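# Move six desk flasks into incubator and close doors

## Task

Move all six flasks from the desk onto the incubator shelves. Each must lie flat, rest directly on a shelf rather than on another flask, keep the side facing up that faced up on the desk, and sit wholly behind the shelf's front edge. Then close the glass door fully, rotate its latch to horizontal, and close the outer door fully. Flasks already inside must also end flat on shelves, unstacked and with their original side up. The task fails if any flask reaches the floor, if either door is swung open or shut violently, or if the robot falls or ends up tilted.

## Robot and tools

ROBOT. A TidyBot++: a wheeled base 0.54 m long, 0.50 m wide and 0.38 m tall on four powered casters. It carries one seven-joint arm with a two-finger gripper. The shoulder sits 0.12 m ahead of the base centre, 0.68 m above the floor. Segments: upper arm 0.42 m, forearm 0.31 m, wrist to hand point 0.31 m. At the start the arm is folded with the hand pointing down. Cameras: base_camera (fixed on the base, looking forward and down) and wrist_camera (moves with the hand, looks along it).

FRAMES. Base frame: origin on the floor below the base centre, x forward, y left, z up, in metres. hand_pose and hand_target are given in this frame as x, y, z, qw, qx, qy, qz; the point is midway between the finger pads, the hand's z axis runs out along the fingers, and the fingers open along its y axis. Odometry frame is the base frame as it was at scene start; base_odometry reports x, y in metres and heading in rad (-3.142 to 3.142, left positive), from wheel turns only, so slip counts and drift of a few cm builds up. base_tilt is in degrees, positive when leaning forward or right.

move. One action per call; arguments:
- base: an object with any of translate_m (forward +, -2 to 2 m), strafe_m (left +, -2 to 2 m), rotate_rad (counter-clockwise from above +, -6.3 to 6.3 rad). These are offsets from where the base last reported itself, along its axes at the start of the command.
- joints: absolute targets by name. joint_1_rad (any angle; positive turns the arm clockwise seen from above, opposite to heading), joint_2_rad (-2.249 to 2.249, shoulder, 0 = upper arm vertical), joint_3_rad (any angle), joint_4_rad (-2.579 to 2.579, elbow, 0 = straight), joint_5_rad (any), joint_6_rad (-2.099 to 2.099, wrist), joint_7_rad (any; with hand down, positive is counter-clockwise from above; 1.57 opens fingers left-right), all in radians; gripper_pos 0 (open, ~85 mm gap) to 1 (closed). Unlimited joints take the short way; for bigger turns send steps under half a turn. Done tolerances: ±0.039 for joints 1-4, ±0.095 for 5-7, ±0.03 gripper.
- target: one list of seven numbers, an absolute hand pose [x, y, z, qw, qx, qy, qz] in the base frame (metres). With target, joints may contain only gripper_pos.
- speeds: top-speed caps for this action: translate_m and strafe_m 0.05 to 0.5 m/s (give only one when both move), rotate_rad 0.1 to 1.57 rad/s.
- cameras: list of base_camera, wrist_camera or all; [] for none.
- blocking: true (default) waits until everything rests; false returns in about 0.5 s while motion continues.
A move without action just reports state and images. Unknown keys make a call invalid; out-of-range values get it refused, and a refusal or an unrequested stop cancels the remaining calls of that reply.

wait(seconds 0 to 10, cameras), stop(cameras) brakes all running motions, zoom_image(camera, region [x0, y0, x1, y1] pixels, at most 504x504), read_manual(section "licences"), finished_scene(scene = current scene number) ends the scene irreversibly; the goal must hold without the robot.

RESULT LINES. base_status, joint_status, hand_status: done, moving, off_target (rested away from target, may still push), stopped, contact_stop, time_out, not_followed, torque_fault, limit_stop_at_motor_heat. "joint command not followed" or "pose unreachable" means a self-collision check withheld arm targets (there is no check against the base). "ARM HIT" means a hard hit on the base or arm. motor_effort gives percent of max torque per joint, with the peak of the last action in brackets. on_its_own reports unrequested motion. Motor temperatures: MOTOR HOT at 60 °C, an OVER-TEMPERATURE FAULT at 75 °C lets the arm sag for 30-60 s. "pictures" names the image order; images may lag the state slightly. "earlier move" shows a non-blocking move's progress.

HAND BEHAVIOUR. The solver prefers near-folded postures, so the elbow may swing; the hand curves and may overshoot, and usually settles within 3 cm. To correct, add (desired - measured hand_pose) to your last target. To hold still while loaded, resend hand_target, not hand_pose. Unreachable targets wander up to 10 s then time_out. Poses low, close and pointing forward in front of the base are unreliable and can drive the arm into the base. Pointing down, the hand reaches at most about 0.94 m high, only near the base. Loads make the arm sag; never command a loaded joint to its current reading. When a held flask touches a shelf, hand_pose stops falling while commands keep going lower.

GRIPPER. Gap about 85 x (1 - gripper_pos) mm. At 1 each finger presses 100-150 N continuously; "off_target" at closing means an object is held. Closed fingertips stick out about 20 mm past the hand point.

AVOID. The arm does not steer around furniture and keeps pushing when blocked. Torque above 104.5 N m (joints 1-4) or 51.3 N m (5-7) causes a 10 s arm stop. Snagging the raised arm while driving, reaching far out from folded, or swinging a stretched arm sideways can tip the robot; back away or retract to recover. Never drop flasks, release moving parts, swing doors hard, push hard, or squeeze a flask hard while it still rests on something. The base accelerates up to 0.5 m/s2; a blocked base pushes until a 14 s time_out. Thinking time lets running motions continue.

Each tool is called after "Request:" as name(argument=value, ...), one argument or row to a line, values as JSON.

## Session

Request:
move(
)

Scene clock: 0.00 s.
Motor temperatures (°C): [32 30 31 29 32 37 47]
base_odometry: x=+0.000 y=+0.000 heading=+0.000
base_tilt: forward=-0.1 right=-0.2
base_status: not commanded
joint_positions: joint_1_rad=-0.019 joint_2_rad=-0.370 joint_3_rad=+3.116 joint_4_rad=-2.554 joint_5_rad=+0.002 joint_6_rad=-0.902 joint_7_rad=+1.620 gripper_pos=+0.000
joint_status: not commanded
motor_effort: joint_1_rad=+0 joint_2_rad=-1 joint_3_rad=+1 joint_4_rad=+16 joint_5_rad=-1 joint_6_rad=+1 joint_7_rad=-1
hand_pose: x=+0.2410 y=+0.0052 z=+0.5823 quat_wxyz=(+0.006, +0.998, +0.047, +0.028) (m; base frame)
hand_target: x=+0.2410 y=+0.0052 z=+0.5823 quat_wxyz=(+0.006, +0.998, +0.047, +0.028) (m; base frame)
hand_status: not commanded
pictures: base_camera, wrist_camera
camera_calibration:
wrist_camera: T_world_to_cam=[[0.0699924, -0.997008, -0.0327999, 0.0133103], [-0.995081, -0.0674707, -0.0725394, 0.339083], [0.0701094, 0.0377157, -0.996826, 0.699986], [0, 0, 0, 1]] pos_world=[0.287408, 0.00974816, 0.722798]

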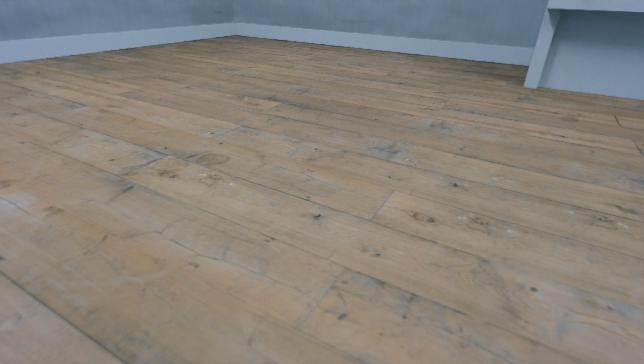

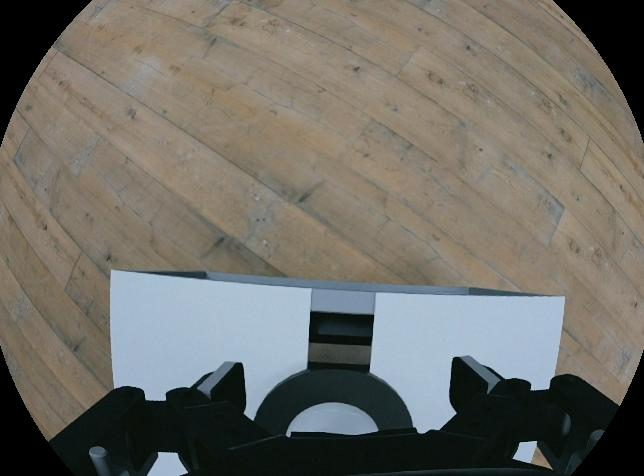

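Request:
move(
  joints={"joint_1_rad": 0.0, "joint_2_rad": -0.24, "joint_3_rad": 3.1416, "joint_4_rad": -1.635, "joint_5_rad": 0, "joint_6_rad": -0.61, "joint_7_rad": 1.66, "gripper_pos": 0.85},
)

Request:
move(
  base={"rotate_rad": -0.5},
)

Request:
move(
  base={"rotate_rad": 1.3},
)

Scene clock: 8.23 s.
Motor temperatures (°C): [32 30 31 29 32 37 47]
move: done
base_odometry: x=+0.000 y=+0.000 heading=+0.000
base_tilt: forward=-0.1 right=-0.2
base_status: not commanded
joint_positions: joint_1_rad=-0.019 joint_2_rad=-0.267 joint_3_rad=+3.128 joint_4_rad=-1.658 joint_5_rad=+0.002 joint_6_rad=-0.669 joint_7_rad=+1.620 gripper_pos=+0.850
joint_status: all done
motor_effort: joint_1_rad=+0(2) joint_2_rad=-12(13) joint_3_rad=+0(2) joint_4_rad=+24(24) joint_5_rad=+0(1) joint_6_rad=+9(9) joint_7_rad=-1(2)
hand_pose: x=+0.5917 y=+0.0171 z=+0.9970 quat_wxyz=(+0.007, +0.857, +0.036, +0.514) (m; base frame)
hand_target: x=+0.6109 y=+0.0013 z=+1.0145 quat_wxyz=(+0.024, +0.842, +0.038, +0.538) (m; base frame)
hand_status: not commanded
pictures: base_camera, wrist_camera
camera_calibration:
wrist_camera: T_world_to_cam=[[0.0822106, -0.996604, 0.00465001, -0.0303029], [-0.45442, -0.0416372, -0.889814, 1.21346], [0.886986, 0.0710391, -0.4563, 0.0655347], [0, 0, 0, 1]] pos_world=[0.495782, 0.0156694, 1.1098]

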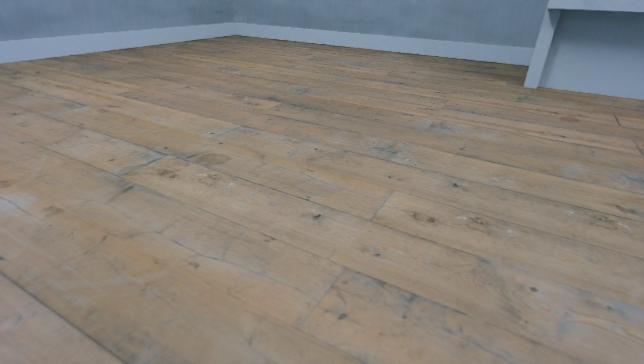

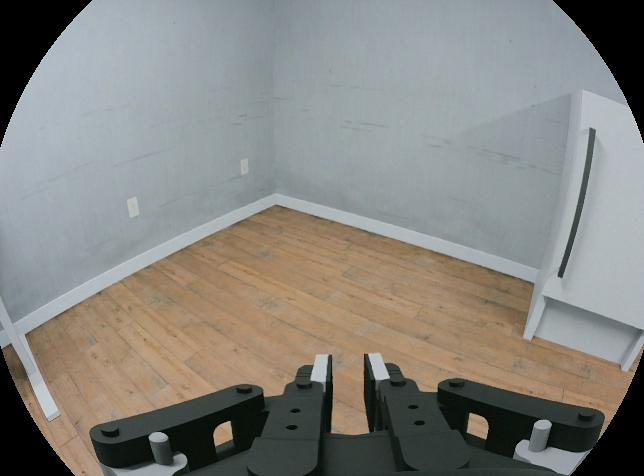

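Scene clock: 9.70 s.
Motor temperatures (°C): [32 30 31 29 32 37 47]
move: done
base_odometry: x=+0.000 y=+0.000 heading=-0.498
base_tilt: forward=-0.1 right=-0.2
base_status: done
joint_positions: joint_1_rad=-0.012 joint_2_rad=-0.261 joint_3_rad=+3.140 joint_4_rad=-1.658 joint_5_rad=+0.002 joint_6_rad=-0.667 joint_7_rad=+1.620 gripper_pos=+0.850
joint_status: not commanded
motor_effort: joint_1_rad=+0(2) joint_2_rad=-12(14) joint_3_rad=+0(2) joint_4_rad=+23(24) joint_5_rad=-1(1) joint_6_rad=+9(9) joint_7_rad=+0(1)
hand_pose: x=+0.5941 y=+0.0075 z=+0.9952 quat_wxyz=(+0.010, +0.858, +0.027, +0.513) (m; base frame)
hand_target: x=+0.6109 y=+0.0013 z=+1.0145 quat_wxyz=(+0.024, +0.842, +0.038, +0.538) (m; base frame)
hand_status: not commanded
pictures: base_camera, wrist_camera
camera_calibration:
wrist_camera: T_world_to_cam=[[0.0640014, -0.997949, 0.00132877, -0.0259922], [-0.457672, -0.030535, -0.888597, 1.21319], [0.886815, 0.0562633, -0.458688, 0.065869], [0, 0, 0, 1]] pos_world=[0.498494, 0.00739999, 1.10829]

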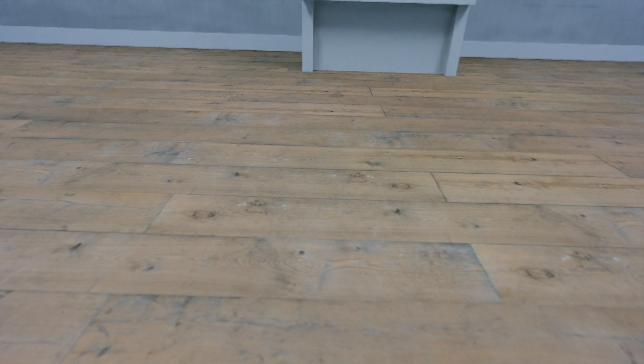

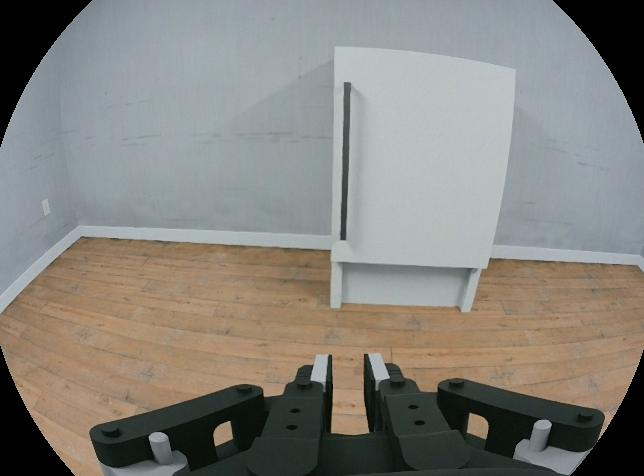

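Scene clock: 11.97 s.
Motor temperatures (°C): [32 30 31 29 32 37 47]
move: done
base_odometry: x=+0.000 y=+0.000 heading=+0.800
base_tilt: forward=-0.1 right=-0.2
base_status: done
joint_positions: joint_1_rad=-0.009 joint_2_rad=-0.257 joint_3_rad=+3.138 joint_4_rad=-1.658 joint_5_rad=+0.002 joint_6_rad=-0.665 joint_7_rad=+1.620 gripper_pos=+0.850
joint_status: not commanded
motor_effort: joint_1_rad=+0(2) joint_2_rad=-12(15) joint_3_rad=+0(3) joint_4_rad=+23(24) joint_5_rad=-1(1) joint_6_rad=+8(9) joint_7_rad=-1(1)
hand_pose: x=+0.5956 y=+0.0071 z=+0.9937 quat_wxyz=(+0.011, +0.859, +0.027, +0.512) (m; base frame)
hand_target: x=+0.6109 y=+0.0013 z=+1.0145 quat_wxyz=(+0.024, +0.842, +0.038, +0.538) (m; base frame)
hand_status: not commanded
pictures: base_camera, wrist_camera
camera_calibration:
wrist_camera: T_world_to_cam=[[0.062631, -0.998035, 0.00177657, -0.0261111], [-0.459984, -0.0304456, -0.887405, 1.2127], [0.885715, 0.0547618, -0.460987, 0.0668013], [0, 0, 0, 1]] pos_world=[0.50029, 0.00720329, 1.10699]

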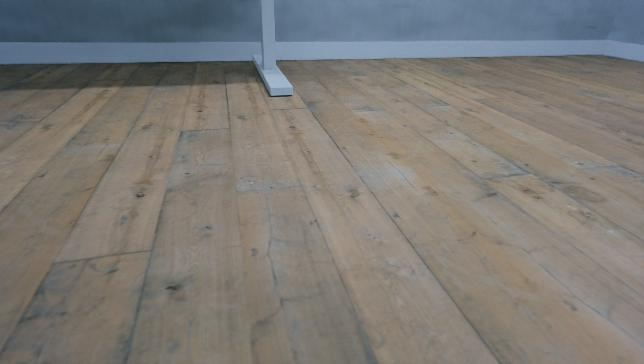

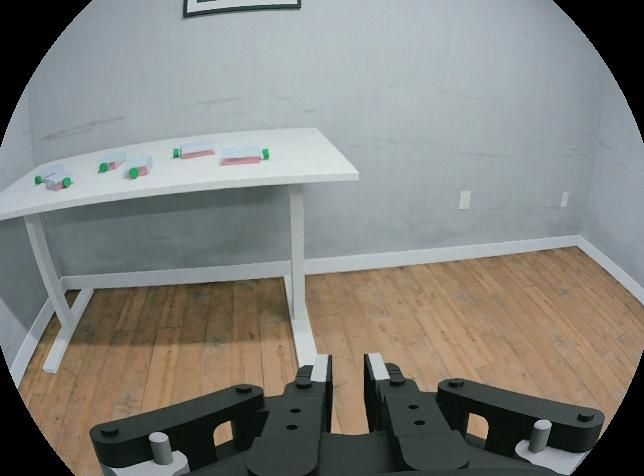

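Request:
move(
  base={"rotate_rad": -1.318},
  cameras=[],
)

Request:
move(
  base={"translate_m": 0.85, "strafe_m": -0.10},
  target=[0.80, 0.044, 0.80, 0, 0.7071, 0, 0.7071],
  joints={"gripper_pos": 0.1},
)

Scene clock: 28.03 s.
Motor temperatures (°C): [32 30 31 29 32 38 47]
move: done
base_odometry: x=+0.000 y=+0.000 heading=-0.516
base_tilt: forward=-0.1 right=-0.3
base_status: done
joint_positions: joint_1_rad=-0.006 joint_2_rad=-0.256 joint_3_rad=+3.145 joint_4_rad=-1.658 joint_5_rad=+0.002 joint_6_rad=-0.665 joint_7_rad=+1.620 gripper_pos=+0.850
joint_status: not commanded
motor_effort: joint_1_rad=+0(2) joint_2_rad=-13(15) joint_3_rad=+0(3) joint_4_rad=+23(24) joint_5_rad=+0(1) joint_6_rad=+8(9) joint_7_rad=-1(1)
hand_pose: x=+0.5963 y=+0.0018 z=+0.9932 quat_wxyz=(+0.013, +0.859, +0.022, +0.512) (m; base frame)
hand_target: x=+0.6109 y=+0.0013 z=+1.0145 quat_wxyz=(+0.024, +0.842, +0.038, +0.538) (m; base frame)
hand_status: not commanded
pictures: none
No camera images: "cameras" was empty.

Scene clock: 30.80 s.
Motor temperatures (°C): [32 30 31 29 32 38 47]
move: done
base_odometry: x=+0.690 y=-0.506 heading=-0.517
base_tilt: forward=+0.0 right=-0.2
base_status: done
joint_positions: joint_1_rad=-0.140 joint_2_rad=+0.467 joint_3_rad=+3.192 joint_4_rad=-2.049 joint_5_rad=-0.087 joint_6_rad=+0.897 joint_7_rad=+1.620 gripper_pos=+0.100
joint_status: all done
motor_effort: joint_1_rad=+0(1) joint_2_rad=-33(37) joint_3_rad=+0(2) joint_4_rad=+17(25) joint_5_rad=-1(1) joint_6_rad=+9(10) joint_7_rad=-1(1)
hand_pose: x=+0.8019 y=+0.0473 z=+0.7875 quat_wxyz=(-0.002, +0.724, +0.017, +0.690) (m; base frame)
hand_target: x=+0.8000 y=+0.0440 z=+0.8000 quat_wxyz=(+0.000, +0.707, +0.000, +0.707) (m; base frame)
hand_status: done (0.013 m and 3.3 deg from the pose sent, 0.284 m and 28.6 deg at the start)
pictures: base_camera, wrist_camera
camera_calibration:
wrist_camera: T_world_to_cam=[[0.0703203, -0.997496, -0.00754159, 0.0026576], [-0.0311722, 0.0053592, -0.9995, 0.868614], [0.997037, 0.0705202, -0.0307173, -0.64199], [0, 0, 0, 1]] pos_world=[0.666978, 0.0432692, 0.848479]

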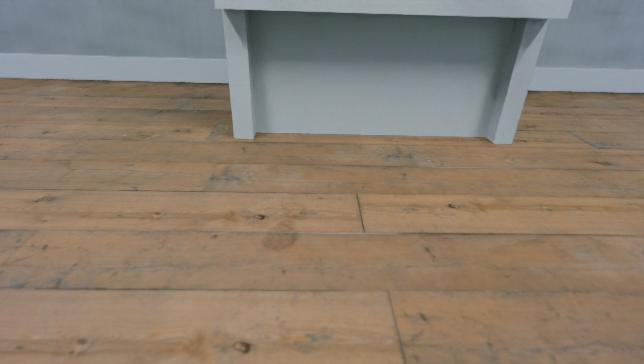

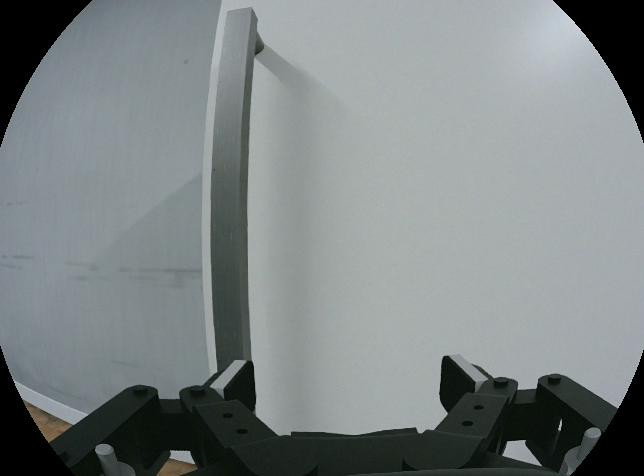

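Request:
move(
  base={"strafe_m": 0.09},
  target=[0.92, 0.044, 0.80, 0, 0.7071, 0, 0.7071],
)

Scene clock: 44.33 s.
Motor temperatures (°C): [32 30 31 29 32 38 47]
move: done
base_odometry: x=+0.735 y=-0.428 heading=-0.517
base_tilt: forward=-0.1 right=-0.3
base_status: done
joint_positions: joint_1_rad=-0.150 joint_2_rad=+0.648 joint_3_rad=+3.212 joint_4_rad=-1.675 joint_5_rad=-0.089 joint_6_rad=+0.783 joint_7_rad=+1.620 gripper_pos=+0.100
joint_status: not commanded
motor_effort: joint_1_rad=+0(4) joint_2_rad=-41(42) joint_3_rad=+1(3) joint_4_rad=+20(20) joint_5_rad=+0(1) joint_6_rad=+9(10) joint_7_rad=+0(1)
hand_pose: x=+0.9114 y=+0.0621 z=+0.8126 quat_wxyz=(-0.002, +0.695, +0.020, +0.719) (m; base frame)
hand_target: x=+0.9200 y=+0.0440 z=+0.8000 quat_wxyz=(+0.000, +0.707, +0.000, +0.707) (m; base frame)
hand_status: done (0.024 m and 3.0 deg from the pose sent, 0.119 m and 3.3 deg at the start)
pictures: base_camera, wrist_camera
camera_calibration:
wrist_camera: T_world_to_cam=[[0.0776589, -0.996979, 0.00150155, -0.00416826], [0.0502275, 0.00240824, -0.998735, 0.822317], [0.995714, 0.0776361, 0.0502628, -0.816501], [0, 0, 0, 1]] pos_world=[0.772022, 0.0572539, 0.862323]

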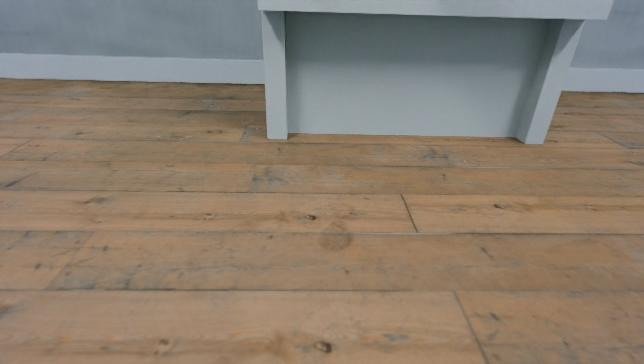

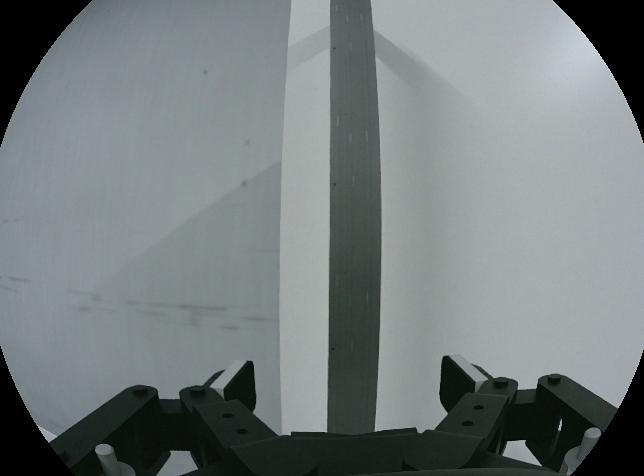

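Request:
move(
  base={"translate_m": 0.09},
  speeds={"translate_m": 0.1},
)

Request:
move(
  joints={"gripper_pos": 0.85},
)

Scene clock: 55.77 s.
Motor temperatures (°C): [32 31 31 29 32 38 47]
move: done
base_odometry: x=+0.814 y=-0.472 heading=-0.517
base_tilt: forward=+0.0 right=-0.2
base_status: done
joint_positions: joint_1_rad=-0.150 joint_2_rad=+0.653 joint_3_rad=+3.212 joint_4_rad=-1.670 joint_5_rad=-0.089 joint_6_rad=+0.780 joint_7_rad=+1.620 gripper_pos=+0.100
joint_status: not commanded
motor_effort: joint_1_rad=+0(2) joint_2_rad=-42(45) joint_3_rad=+0(1) joint_4_rad=+20(21) joint_5_rad=-1(1) joint_6_rad=+10(10) joint_7_rad=+0(1)
hand_pose: x=+0.9130 y=+0.0620 z=+0.8106 quat_wxyz=(-0.002, +0.696, +0.020, +0.718) (m; base frame)
hand_target: x=+0.9200 y=+0.0440 z=+0.8000 quat_wxyz=(+0.000, +0.707, +0.000, +0.707) (m; base frame)
hand_status: not commanded
pictures: base_camera, wrist_camera
camera_calibration:
wrist_camera: T_world_to_cam=[[0.0773429, -0.997003, 0.00185371, -0.00436211], [0.0472668, 0.00180954, -0.998881, 0.823089], [0.995883, 0.0773439, 0.0472651, -0.815745], [0, 0, 0, 1]] pos_world=[0.77382, 0.0572545, 0.860732]

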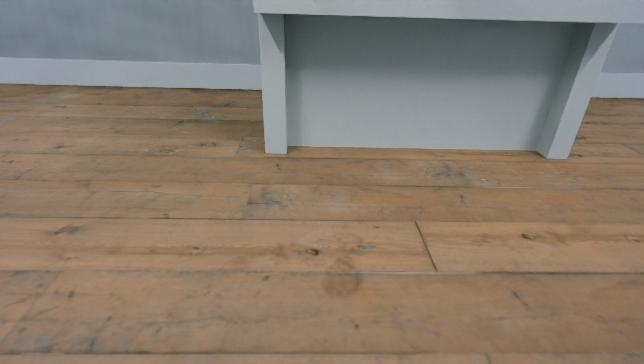

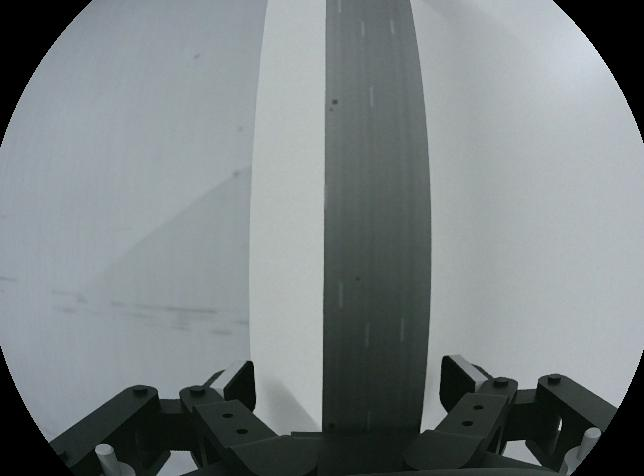

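Scene clock: 56.73 s.
Motor temperatures (°C): [32 31 31 29 32 38 47]
move: off_target
base_odometry: x=+0.813 y=-0.472 heading=-0.517
base_tilt: forward=-0.1 right=-0.3
base_status: not commanded
joint_positions: joint_1_rad=-0.148 joint_2_rad=+0.650 joint_3_rad=+3.214 joint_4_rad=-1.674 joint_5_rad=-0.099 joint_6_rad=+0.780 joint_7_rad=+1.616 gripper_pos=+0.673
joint_status: gripper_pos off_target (ended at +0.673, target +0.850)
motor_effort: joint_1_rad=+3(7) joint_2_rad=-37(43) joint_3_rad=+3(8) joint_4_rad=+23(27) joint_5_rad=+0(5) joint_6_rad=+8(10) joint_7_rad=+0(7)
hand_pose: x=+0.9120 y=+0.0575 z=+0.8101 quat_wxyz=(-0.002, +0.697, +0.014, +0.717) (m; base frame)
hand_target: x=+0.9200 y=+0.0440 z=+0.8000 quat_wxyz=(+0.000, +0.707, +0.000, +0.707) (m; base frame)
hand_status: not commanded
pictures: base_camera, wrist_camera
camera_calibration:
wrist_camera: T_world_to_cam=[[0.0680088, -0.997653, -0.00797998, 0.00775563], [0.0448361, 0.0110466, -0.998933, 0.824426], [0.996677, 0.0675784, 0.0454821, -0.813066], [0, 0, 0, 1]] pos_world=[0.772872, 0.053576, 0.860589]

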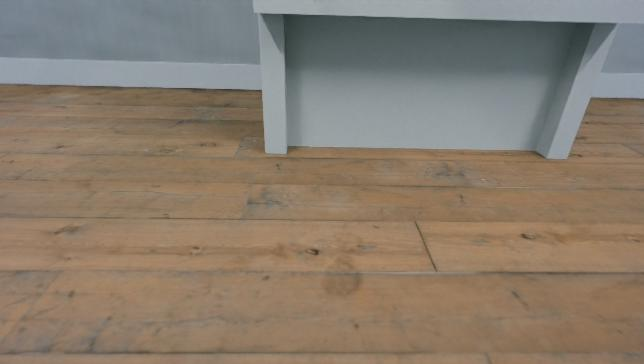

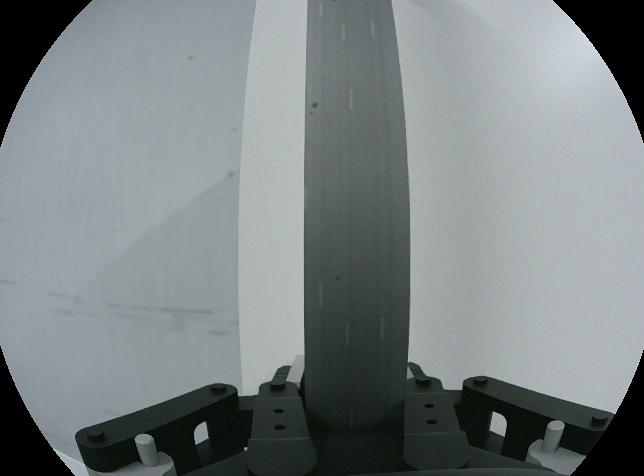

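Request:
move(
  base={"translate_m": -0.110, "strafe_m": -0.210, "rotate_rad": 0.2},
  speeds={"translate_m": 0.13, "rotate_rad": 0.11},
)

Request:
move(
  base={"translate_m": -0.110, "strafe_m": -0.210, "rotate_rad": 0.2},
  speeds={"translate_m": 0.13, "rotate_rad": 0.11},
)

Scene clock: 68.83 s.
Motor temperatures (°C): [32 31 31 29 32 38 46]
move: done
base_odometry: x=+0.614 y=-0.601 heading=-0.316
base_tilt: forward=+0.0 right=-0.2
base_status: done
joint_positions: joint_1_rad=-0.147 joint_2_rad=+0.666 joint_3_rad=+3.213 joint_4_rad=-1.644 joint_5_rad=-0.104 joint_6_rad=+0.769 joint_7_rad=+1.616 gripper_pos=+0.676
joint_status: not commanded
motor_effort: joint_1_rad=+2(5) joint_2_rad=-41(52) joint_3_rad=+3(5) joint_4_rad=+17(22) joint_5_rad=-3(5) joint_6_rad=+8(11) joint_7_rad=+1(3)
hand_pose: x=+0.9203 y=+0.0575 z=+0.8104 quat_wxyz=(-0.003, +0.696, +0.011, +0.718) (m; base frame)
hand_target: x=+0.9200 y=+0.0440 z=+0.8000 quat_wxyz=(+0.000, +0.707, +0.000, +0.707) (m; base frame)
hand_status: not commanded
pictures: base_camera, wrist_camera
camera_calibration:
wrist_camera: T_world_to_cam=[[0.0656033, -0.997777, -0.0117455, 0.0124279], [0.0482166, 0.0149268, -0.998725, 0.820803], [0.99668, 0.0649534, 0.0490886, -0.824188], [0, 0, 0, 1]] pos_world=[0.781061, 0.0536821, 0.860361]

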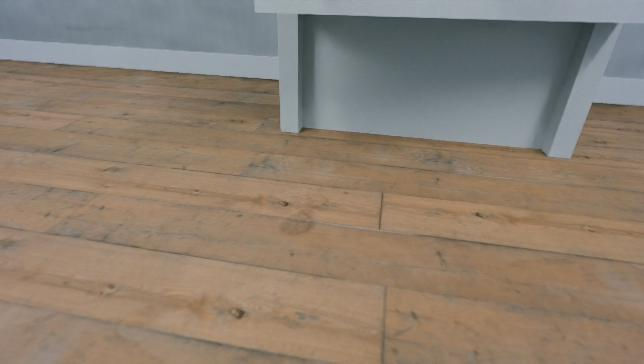

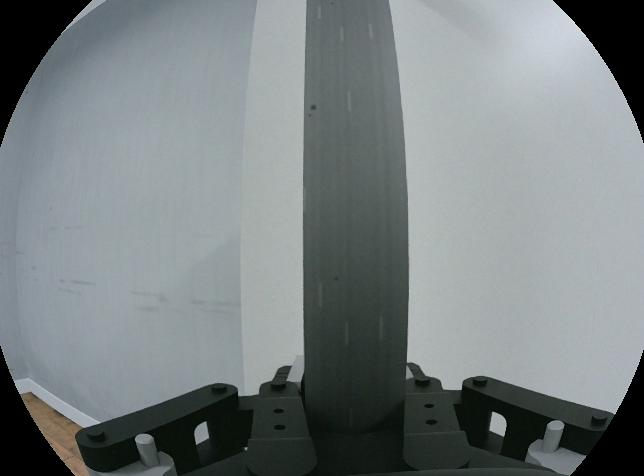

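Scene clock: 71.23 s.
Motor temperatures (°C): [32 31 31 29 32 38 46]
move: done
base_odometry: x=+0.444 y=-0.766 heading=-0.115
base_tilt: forward=+0.0 right=-0.2
base_status: done
joint_positions: joint_1_rad=-0.149 joint_2_rad=+0.666 joint_3_rad=+3.212 joint_4_rad=-1.644 joint_5_rad=-0.103 joint_6_rad=+0.769 joint_7_rad=+1.616 gripper_pos=+0.676
joint_status: not commanded
motor_effort: joint_1_rad=+3(5) joint_2_rad=-42(45) joint_3_rad=+4(6) joint_4_rad=+17(20) joint_5_rad=-3(5) joint_6_rad=+8(10) joint_7_rad=+0(4)
hand_pose: x=+0.9201 y=+0.0598 z=+0.8105 quat_wxyz=(-0.004, +0.696, +0.013, +0.718) (m; base frame)
hand_target: x=+0.9200 y=+0.0440 z=+0.8000 quat_wxyz=(+0.000, +0.707, +0.000, +0.707) (m; base frame)
hand_status: not commanded
pictures: base_camera, wrist_camera
camera_calibration:
wrist_camera: T_world_to_cam=[[0.0691041, -0.99754, -0.0118108, 0.011539], [0.0479592, 0.0151473, -0.998734, 0.821082], [0.996456, 0.0684502, 0.048888, -0.823974], [0, 0, 0, 1]] pos_world=[0.780878, 0.0554746, 0.860461]

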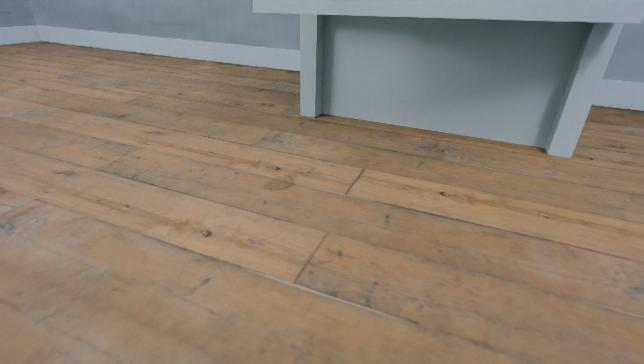

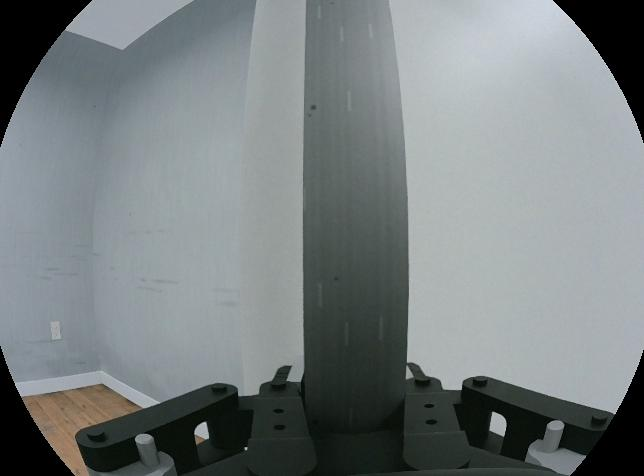

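Perfect. Continue.

Request:
move(
  base={"translate_m": -0.110, "strafe_m": -0.210, "rotate_rad": 0.2},
  speeds={"translate_m": 0.13, "rotate_rad": 0.11},
  cameras=[],
)

Request:
move(
  base={"translate_m": -0.110, "strafe_m": -0.210, "rotate_rad": 0.2},
  speeds={"translate_m": 0.13, "rotate_rad": 0.11},
  cameras=[],
)

Request:
move(
  base={"translate_m": -0.110, "strafe_m": -0.210, "rotate_rad": 0.2},
  speeds={"translate_m": 0.13, "rotate_rad": 0.11},
  cameras=[],
)

Request:
move(
  base={"translate_m": -0.110, "strafe_m": -0.210, "rotate_rad": 0.2},
  speeds={"translate_m": 0.13, "rotate_rad": 0.11},
)

Scene clock: 85.30 s.
Motor temperatures (°C): [32 32 31 29 32 38 46]
move: done
base_odometry: x=+0.310 y=-0.962 heading=+0.086
base_tilt: forward=+0.0 right=-0.2
base_status: done
joint_positions: joint_1_rad=-0.149 joint_2_rad=+0.666 joint_3_rad=+3.210 joint_4_rad=-1.644 joint_5_rad=-0.101 joint_6_rad=+0.768 joint_7_rad=+1.616 gripper_pos=+0.676
joint_status: not commanded
motor_effort: joint_1_rad=+2(5) joint_2_rad=-41(44) joint_3_rad=+3(6) joint_4_rad=+17(20) joint_5_rad=-2(5) joint_6_rad=+8(9) joint_7_rad=+1(4)
hand_pose: x=+0.9200 y=+0.0613 z=+0.8104 quat_wxyz=(-0.005, +0.696, +0.013, +0.718) (m; base frame)
hand_target: x=+0.9200 y=+0.0440 z=+0.8000 quat_wxyz=(+0.000, +0.707, +0.000, +0.707) (m; base frame)
hand_status: not commanded
pictures: none
No camera images: "cameras" was empty.

Scene clock: 87.73 s.
Motor temperatures (°C): [32 32 31 29 32 38 46]
move: done
base_odometry: x=+0.219 y=-1.181 heading=+0.287
base_tilt: forward=+0.0 right=-0.2
base_status: done
joint_positions: joint_1_rad=-0.148 joint_2_rad=+0.666 joint_3_rad=+3.209 joint_4_rad=-1.644 joint_5_rad=-0.101 joint_6_rad=+0.768 joint_7_rad=+1.616 gripper_pos=+0.677
joint_status: not commanded
motor_effort: joint_1_rad=+3(5) joint_2_rad=-40(44) joint_3_rad=+4(6) joint_4_rad=+17(21) joint_5_rad=-2(4) joint_6_rad=+7(10) joint_7_rad=+1(5)
hand_pose: x=+0.9201 y=+0.0609 z=+0.8104 quat_wxyz=(-0.005, +0.696, +0.013, +0.718) (m; base frame)
hand_target: x=+0.9200 y=+0.0440 z=+0.8000 quat_wxyz=(+0.000, +0.707, +0.000, +0.707) (m; base frame)
hand_status: not commanded
pictures: none
No camera images: "cameras" was empty.

Scene clock: 90.17 s.
Motor temperatures (°C): [32 32 31 29 32 38 46]
move: done
base_odometry: x=+0.172 y=-1.414 heading=+0.488
base_tilt: forward=-0.1 right=-0.2
base_status: done
joint_positions: joint_1_rad=-0.145 joint_2_rad=+0.666 joint_3_rad=+3.209 joint_4_rad=-1.643 joint_5_rad=-0.101 joint_6_rad=+0.767 joint_7_rad=+1.616 gripper_pos=+0.677
joint_status: not commanded
motor_effort: joint_1_rad=+2(5) joint_2_rad=-40(43) joint_3_rad=+3(6) joint_4_rad=+17(20) joint_5_rad=-2(3) joint_6_rad=+8(10) joint_7_rad=+2(5)
hand_pose: x=+0.9203 y=+0.0592 z=+0.8104 quat_wxyz=(-0.004, +0.696, +0.012, +0.718) (m; base frame)
hand_target: x=+0.9200 y=+0.0440 z=+0.8000 quat_wxyz=(+0.000, +0.707, +0.000, +0.707) (m; base frame)
hand_status: not commanded
pictures: none
No camera images: "cameras" was empty.

Scene clock: 92.60 s.
Motor temperatures (°C): [32 32 31 29 32 38 46]
move: done
base_odometry: x=+0.174 y=-1.651 heading=+0.689
base_tilt: forward=-0.1 right=-0.2
base_status: done
joint_positions: joint_1_rad=-0.142 joint_2_rad=+0.666 joint_3_rad=+3.209 joint_4_rad=-1.643 joint_5_rad=-0.101 joint_6_rad=+0.767 joint_7_rad=+1.616 gripper_pos=+0.678
joint_status: not commanded
motor_effort: joint_1_rad=+1(5) joint_2_rad=-39(43) joint_3_rad=+3(6) joint_4_rad=+17(20) joint_5_rad=-1(3) joint_6_rad=+8(10) joint_7_rad=+3(6)
hand_pose: x=+0.9206 y=+0.0562 z=+0.8103 quat_wxyz=(-0.003, +0.696, +0.011, +0.718) (m; base frame)
hand_target: x=+0.9200 y=+0.0440 z=+0.8000 quat_wxyz=(+0.000, +0.707, +0.000, +0.707) (m; base frame)
hand_status: not commanded
pictures: base_camera, wrist_camera
camera_calibration:
wrist_camera: T_world_to_cam=[[0.0655274, -0.997767, -0.0129454, 0.012204], [0.0466442, 0.0160219, -0.998783, 0.822127], [0.99676, 0.0648439, 0.0475899, -0.823174], [0, 0, 0, 1]] pos_world=[0.78136, 0.0523825, 0.860459]

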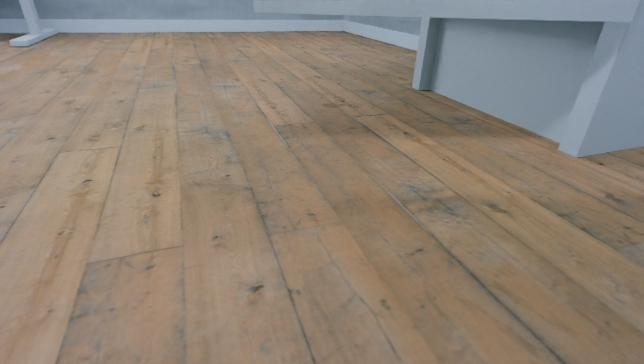

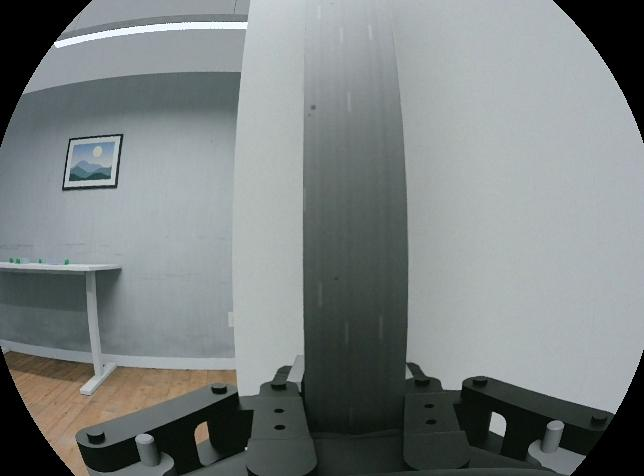

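Request:
move(
  base={"translate_m": -0.110, "strafe_m": -0.210, "rotate_rad": 0.2},
  speeds={"translate_m": 0.13, "rotate_rad": 0.11},
  cameras=[],
)

Request:
move(
  base={"translate_m": -0.110, "strafe_m": -0.210, "rotate_rad": 0.2},
  speeds={"translate_m": 0.13, "rotate_rad": 0.11},
)

Request:
move(
  base={"translate_m": -0.069, "strafe_m": -0.127, "rotate_rad": 0.12},
  speeds={"translate_m": 0.13, "rotate_rad": 0.11},
)

Request:
move(
  joints={"gripper_pos": 0.1},
  cameras=[],
)

Request:
move(
  base={"translate_m": -0.15},
  speeds={"translate_m": 0.15},
)

Scene clock: 115.63 s.
Motor temperatures (°C): [32 33 31 29 32 37 46]
move: done
base_odometry: x=+0.222 y=-1.883 heading=+0.890
base_tilt: forward=-0.1 right=-0.2
base_status: done
joint_positions: joint_1_rad=-0.138 joint_2_rad=+0.666 joint_3_rad=+3.210 joint_4_rad=-1.643 joint_5_rad=-0.103 joint_6_rad=+0.766 joint_7_rad=+1.616 gripper_pos=+0.679
joint_status: not commanded
motor_effort: joint_1_rad=+1(5) joint_2_rad=-39(42) joint_3_rad=+3(6) joint_4_rad=+17(20) joint_5_rad=-1(4) joint_6_rad=+8(10) joint_7_rad=+2(6)
hand_pose: x=+0.9209 y=+0.0520 z=+0.8103 quat_wxyz=(-0.001, +0.697, +0.009, +0.717) (m; base frame)
hand_target: x=+0.9200 y=+0.0440 z=+0.8000 quat_wxyz=(+0.000, +0.707, +0.000, +0.707) (m; base frame)
hand_status: not commanded
pictures: none
No camera images: "cameras" was empty.

Scene clock: 118.07 s.
Motor temperatures (°C): [32 33 31 29 32 37 46]
move: done
base_odometry: x=+0.316 y=-2.101 heading=+1.091
base_tilt: forward=-0.1 right=-0.2
base_status: done
joint_positions: joint_1_rad=-0.133 joint_2_rad=+0.666 joint_3_rad=+3.212 joint_4_rad=-1.643 joint_5_rad=-0.105 joint_6_rad=+0.765 joint_7_rad=+1.616 gripper_pos=+0.679
joint_status: not commanded
motor_effort: joint_1_rad=+0(6) joint_2_rad=-40(44) joint_3_rad=+2(6) joint_4_rad=+17(20) joint_5_rad=+0(5) joint_6_rad=+8(11) joint_7_rad=+3(6)
hand_pose: x=+0.9212 y=+0.0467 z=+0.8103 quat_wxyz=(+0.002, +0.697, +0.006, +0.717) (m; base frame)
hand_target: x=+0.9200 y=+0.0440 z=+0.8000 quat_wxyz=(+0.000, +0.707, +0.000, +0.707) (m; base frame)
hand_status: not commanded
pictures: base_camera, wrist_camera
camera_calibration:
wrist_camera: T_world_to_cam=[[0.0520473, -0.998547, -0.0139303, 0.0159344], [0.0461082, 0.0163372, -0.998803, 0.822739], [0.99758, 0.0513427, 0.0468915, -0.822748], [0, 0, 0, 1]] pos_world=[0.781992, 0.0447121, 0.860556]

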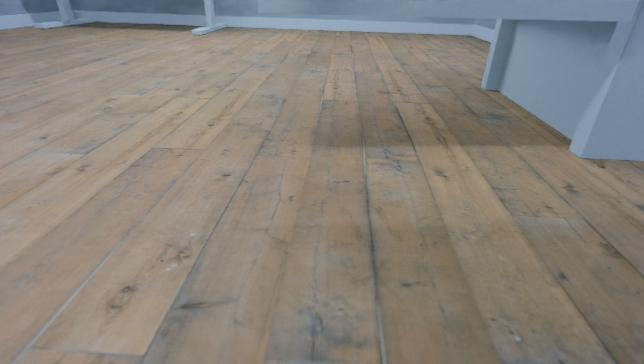

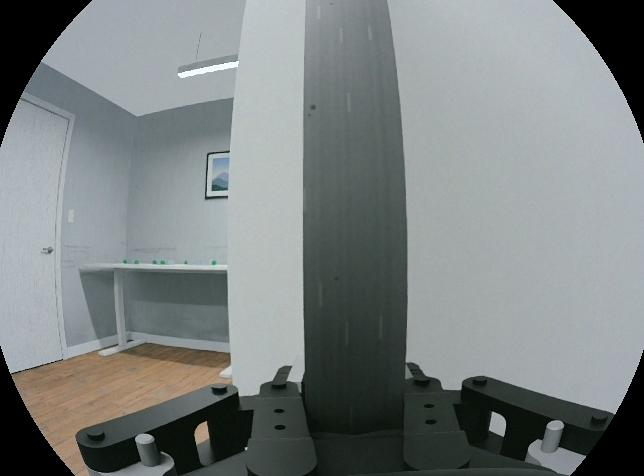

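Scene clock: 119.77 s.
Motor temperatures (°C): [32 33 31 29 32 37 46]
move: done
base_odometry: x=+0.397 y=-2.221 heading=+1.212
base_tilt: forward=-0.1 right=-0.2
base_status: done
joint_positions: joint_1_rad=-0.135 joint_2_rad=+0.666 joint_3_rad=+3.213 joint_4_rad=-1.642 joint_5_rad=-0.106 joint_6_rad=+0.765 joint_7_rad=+1.616 gripper_pos=+0.679
joint_status: not commanded
motor_effort: joint_1_rad=-1(6) joint_2_rad=-41(44) joint_3_rad=+2(6) joint_4_rad=+17(19) joint_5_rad=+0(4) joint_6_rad=+8(10) joint_7_rad=+3(6)
hand_pose: x=+0.9212 y=+0.0473 z=+0.8103 quat_wxyz=(+0.001, +0.697, +0.006, +0.717) (m; base frame)
hand_target: x=+0.9200 y=+0.0440 z=+0.8000 quat_wxyz=(+0.000, +0.707, +0.000, +0.707) (m; base frame)
hand_status: not commanded
pictures: base_camera, wrist_camera
camera_calibration:
wrist_camera: T_world_to_cam=[[0.0521523, -0.998539, -0.0141364, 0.0165282], [0.0458967, 0.0165373, -0.998809, 0.822892], [0.997584, 0.0514414, 0.0466921, -0.82261], [0, 0, 0, 1]] pos_world=[0.781993, 0.0452119, 0.860556]

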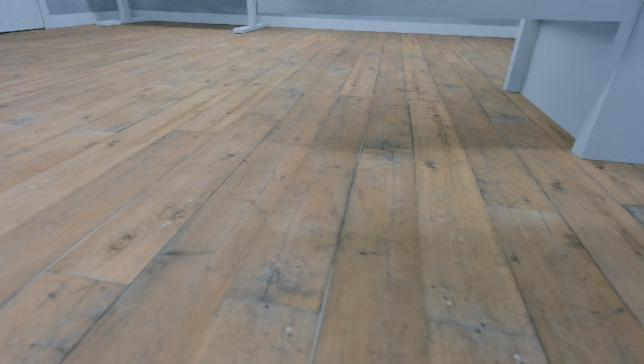

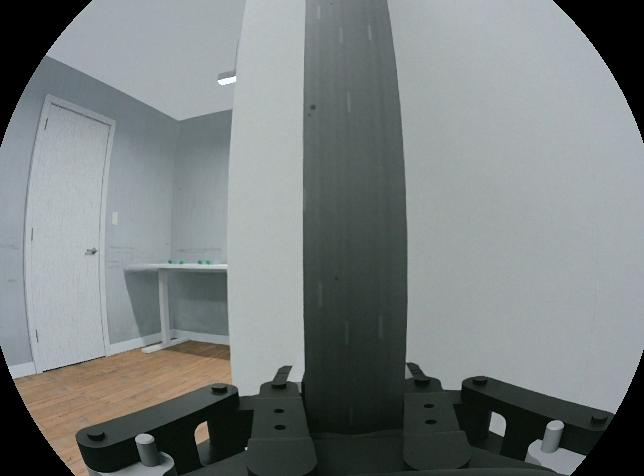

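Scene clock: 120.73 s.
Motor temperatures (°C): [32 33 31 29 32 37 46]
move: done
base_odometry: x=+0.397 y=-2.221 heading=+1.212
base_tilt: forward=+0.0 right=-0.2
base_status: not commanded
joint_positions: joint_1_rad=-0.135 joint_2_rad=+0.666 joint_3_rad=+3.215 joint_4_rad=-1.648 joint_5_rad=-0.106 joint_6_rad=+0.765 joint_7_rad=+1.616 gripper_pos=+0.100
joint_status: all done
motor_effort: joint_1_rad=+0(1) joint_2_rad=-42(43) joint_3_rad=+1(2) joint_4_rad=+20(20) joint_5_rad=+0(1) joint_6_rad=+10(10) joint_7_rad=-2(3)
hand_pose: x=+0.9202 y=+0.0462 z=+0.8074 quat_wxyz=(+0.002, +0.699, +0.006, +0.715) (m; base frame)
hand_target: x=+0.9200 y=+0.0440 z=+0.8000 quat_wxyz=(+0.000, +0.707, +0.000, +0.707) (m; base frame)
hand_status: not commanded
pictures: none
No camera images: "cameras" was empty.

Scene clock: 122.37 s.
Motor temperatures (°C): [32 33 31 29 32 37 46]
move: done
base_odometry: x=+0.344 y=-2.361 heading=+1.212
base_tilt: forward=+0.0 right=-0.2
base_status: done
joint_positions: joint_1_rad=-0.135 joint_2_rad=+0.666 joint_3_rad=+3.215 joint_4_rad=-1.648 joint_5_rad=-0.106 joint_6_rad=+0.765 joint_7_rad=+1.616 gripper_pos=+0.100
joint_status: not commanded
motor_effort: joint_1_rad=+0(3) joint_2_rad=-42(46) joint_3_rad=+1(2) joint_4_rad=+20(21) joint_5_rad=+0(1) joint_6_rad=+9(10) joint_7_rad=+0(1)
hand_pose: x=+0.9202 y=+0.0460 z=+0.8068 quat_wxyz=(+0.003, +0.699, +0.006, +0.715) (m; base frame)
hand_target: x=+0.9200 y=+0.0440 z=+0.8000 quat_wxyz=(+0.000, +0.707, +0.000, +0.707) (m; base frame)
hand_status: not commanded
pictures: base_camera, wrist_camera
camera_calibration:
wrist_camera: T_world_to_cam=[[0.0503094, -0.998651, -0.0128154, 0.0159451], [0.0397998, 0.0148261, -0.999098, 0.825451], [0.99794, 0.0497539, 0.040492, -0.816619], [0, 0, 0, 1]] pos_world=[0.781283, 0.0443154, 0.857977]

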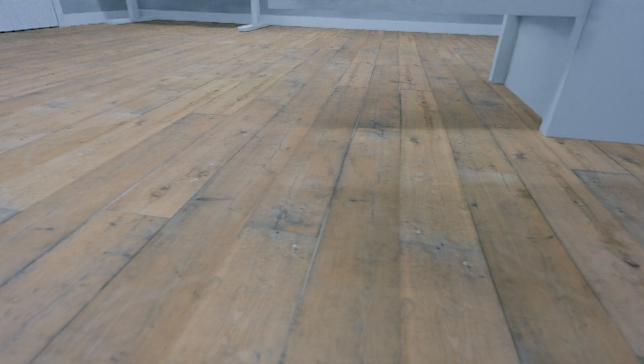

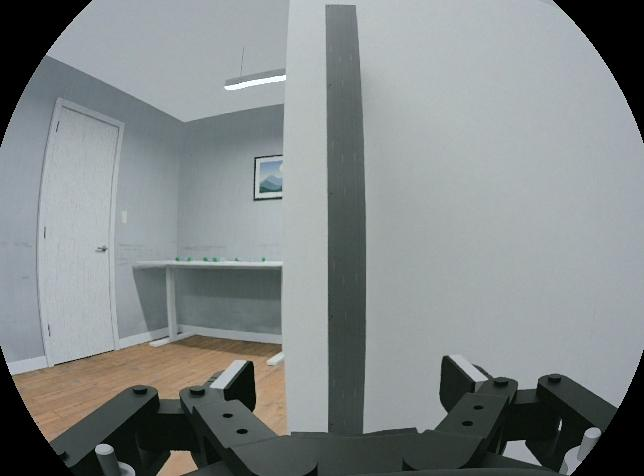

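Request:
move(
  joints={"joint_1_rad": 0.0, "joint_2_rad": -0.24, "joint_3_rad": 3.1416, "joint_4_rad": -1.635, "joint_5_rad": 0, "joint_6_rad": -0.61, "joint_7_rad": 1.66},
  base={"strafe_m": 0.9, "rotate_rad": -1.73},
  cameras=[],
)

Request:
move(
  base={"strafe_m": 1.78},
)

Scene clock: 139.50 s.
Motor temperatures (°C): [32 33 31 29 32 37 46]
move: done
base_odometry: x=-0.498 y=-2.045 heading=-0.519
base_tilt: forward=+0.0 right=-0.3
base_status: done
joint_positions: joint_1_rad=-0.013 joint_2_rad=-0.228 joint_3_rad=+3.153 joint_4_rad=-1.648 joint_5_rad=-0.040 joint_6_rad=-0.570 joint_7_rad=+1.616 gripper_pos=+0.100
joint_status: all done
motor_effort: joint_1_rad=+0(4) joint_2_rad=-15(45) joint_3_rad=+0(3) joint_4_rad=+24(25) joint_5_rad=-1(2) joint_6_rad=+9(11) joint_7_rad=-1(2)
hand_pose: x=+0.6191 y=+0.0078 z=+1.0125 quat_wxyz=(-0.007, +0.838, +0.010, +0.545) (m; base frame)
hand_target: x=+0.6109 y=+0.0014 z=+1.0145 quat_wxyz=(+0.024, +0.842, +0.038, +0.538) (m; base frame)
hand_status: not commanded
pictures: none
No camera images: "cameras" was empty.

Scene clock: 143.97 s.
Motor temperatures (°C): [32 33 31 29 32 37 46]
move: done
base_odometry: x=+0.385 y=-0.500 heading=-0.520
base_tilt: forward=+0.0 right=-0.2
base_status: done
joint_positions: joint_1_rad=+0.006 joint_2_rad=-0.237 joint_3_rad=+3.136 joint_4_rad=-1.648 joint_5_rad=+0.000 joint_6_rad=-0.576 joint_7_rad=+1.616 gripper_pos=+0.100
joint_status: not commanded
motor_effort: joint_1_rad=+0(18) joint_2_rad=-13(16) joint_3_rad=+0(21) joint_4_rad=+24(24) joint_5_rad=+0(12) joint_6_rad=+9(11) joint_7_rad=-1(1)
hand_pose: x=+0.6152 y=+0.0020 z=+1.0147 quat_wxyz=(+0.013, +0.838, +0.019, +0.545) (m; base frame)
hand_target: x=+0.6109 y=+0.0014 z=+1.0145 quat_wxyz=(+0.024, +0.842, +0.038, +0.538) (m; base frame)
hand_status: not commanded
pictures: base_camera, wrist_camera
camera_calibration:
wrist_camera: T_world_to_cam=[[0.0493381, -0.998782, -0.000118965, -0.0222708], [-0.388927, -0.0191026, -0.92107, 1.23059], [0.919946, 0.0454901, -0.389396, -0.0342813], [0, 0, 0, 1]] pos_world=[0.511245, 0.00282324, 1.12011]

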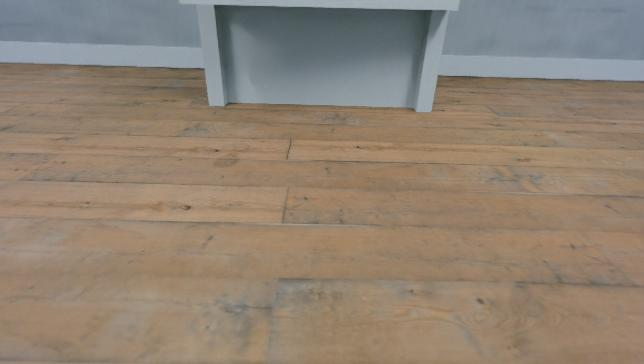

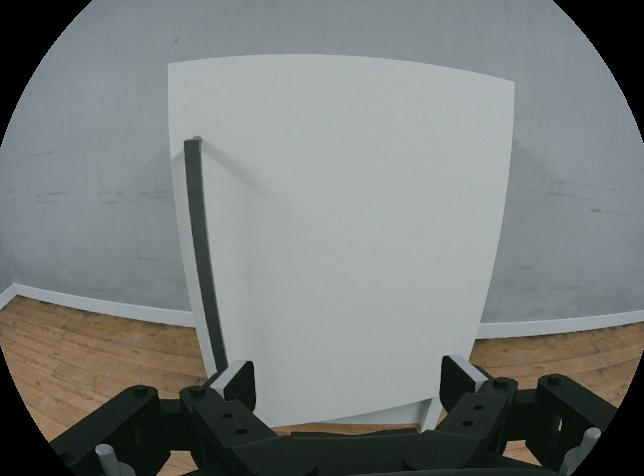

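Request:
move(
  base={"rotate_rad": 0.2},
  target=[0.92, 0.044, 0.80, 0, 0.7071, 0, 0.7071],
)

Scene clock: 163.67 s.
Motor temperatures (°C): [32 33 31 29 32 37 46]
move: done
base_odometry: x=+0.385 y=-0.499 heading=-0.319
base_tilt: forward=-0.1 right=-0.2
base_status: done
joint_positions: joint_1_rad=-0.115 joint_2_rad=+0.654 joint_3_rad=+3.205 joint_4_rad=-1.648 joint_5_rad=-0.069 joint_6_rad=+0.681 joint_7_rad=+1.616 gripper_pos=+0.100
joint_status: not commanded
motor_effort: joint_1_rad=+0(2) joint_2_rad=-42(44) joint_3_rad=+0(2) joint_4_rad=+20(25) joint_5_rad=+0(1) joint_6_rad=+10(10) joint_7_rad=+0(1)
hand_pose: x=+0.9189 y=+0.0438 z=+0.7902 quat_wxyz=(+0.004, +0.724, +0.019, +0.689) (m; base frame)
hand_target: x=+0.9200 y=+0.0440 z=+0.8000 quat_wxyz=(+0.000, +0.707, +0.000, +0.707) (m; base frame)
hand_status: done (0.010 m and 3.6 deg from the pose sent, 0.375 m and 24.0 deg at the start)
pictures: base_camera, wrist_camera
camera_calibration:
wrist_camera: T_world_to_cam=[[0.0648565, -0.997887, 0.00400325, -0.0130648], [-0.0318096, -0.00607705, -0.999475, 0.875983], [0.997387, 0.0646952, -0.0321365, -0.757317], [0, 0, 0, 1]] pos_world=[0.78405, 0.0412809, 0.851239]

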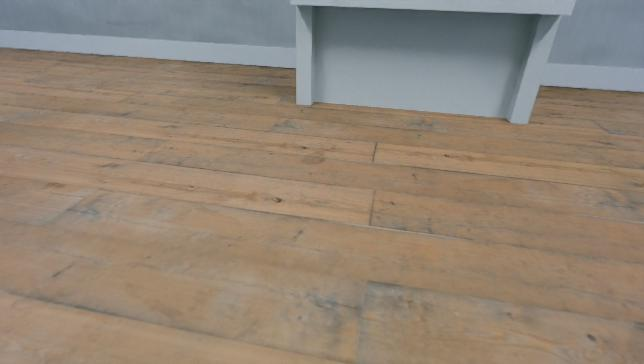

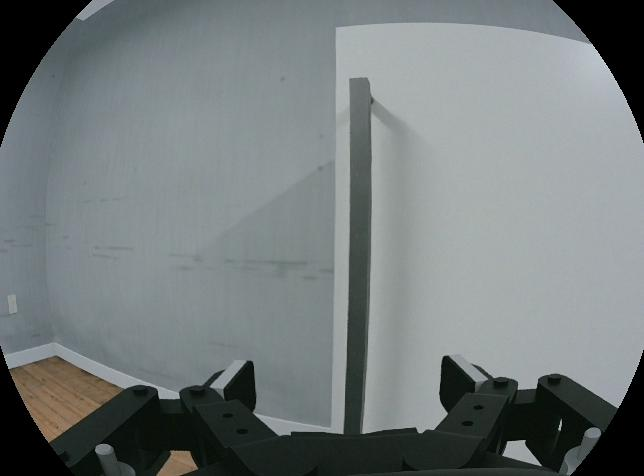

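Request:
move(
  base={"rotate_rad": -0.195},
)

Scene clock: 185.07 s.
Motor temperatures (°C): [32 33 31 29 32 38 46]
move: done
base_odometry: x=+0.385 y=-0.499 heading=-0.513
base_tilt: forward=+0.0 right=-0.2
base_status: done
joint_positions: joint_1_rad=-0.129 joint_2_rad=+0.654 joint_3_rad=+3.222 joint_4_rad=-1.648 joint_5_rad=-0.080 joint_6_rad=+0.684 joint_7_rad=+1.616 gripper_pos=+0.100
joint_status: not commanded
motor_effort: joint_1_rad=+0(7) joint_2_rad=-42(43) joint_3_rad=+1(4) joint_4_rad=+20(20) joint_5_rad=+0(2) joint_6_rad=+10(10) joint_7_rad=-1(1)
hand_pose: x=+0.9190 y=+0.0427 z=+0.7915 quat_wxyz=(+0.008, +0.723, +0.016, +0.691) (m; base frame)
hand_target: x=+0.9200 y=+0.0440 z=+0.8000 quat_wxyz=(+0.000, +0.707, +0.000, +0.707) (m; base frame)
hand_status: not commanded
pictures: base_camera, wrist_camera
camera_calibration:
wrist_camera: T_world_to_cam=[[0.0570922, -0.998352, 0.00582218, -0.00848559], [-0.0279612, -0.00742836, -0.999581, 0.873807], [0.997977, 0.0569055, -0.0283392, -0.760533], [0, 0, 0, 1]] pos_world=[0.783911, 0.0412978, 0.851938]

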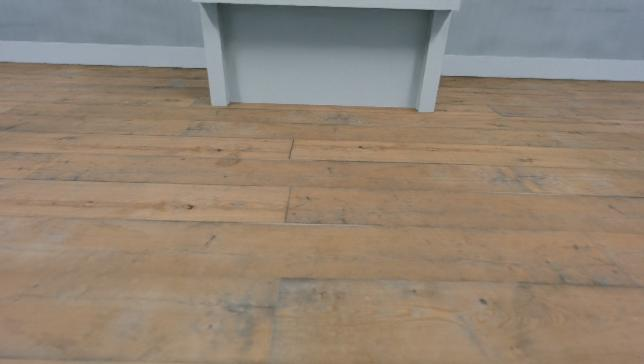

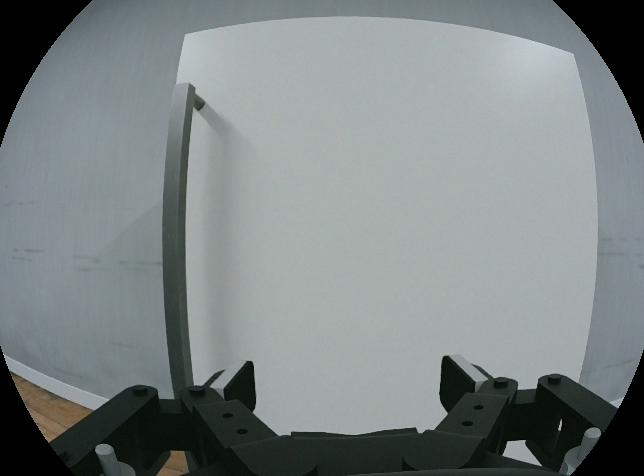

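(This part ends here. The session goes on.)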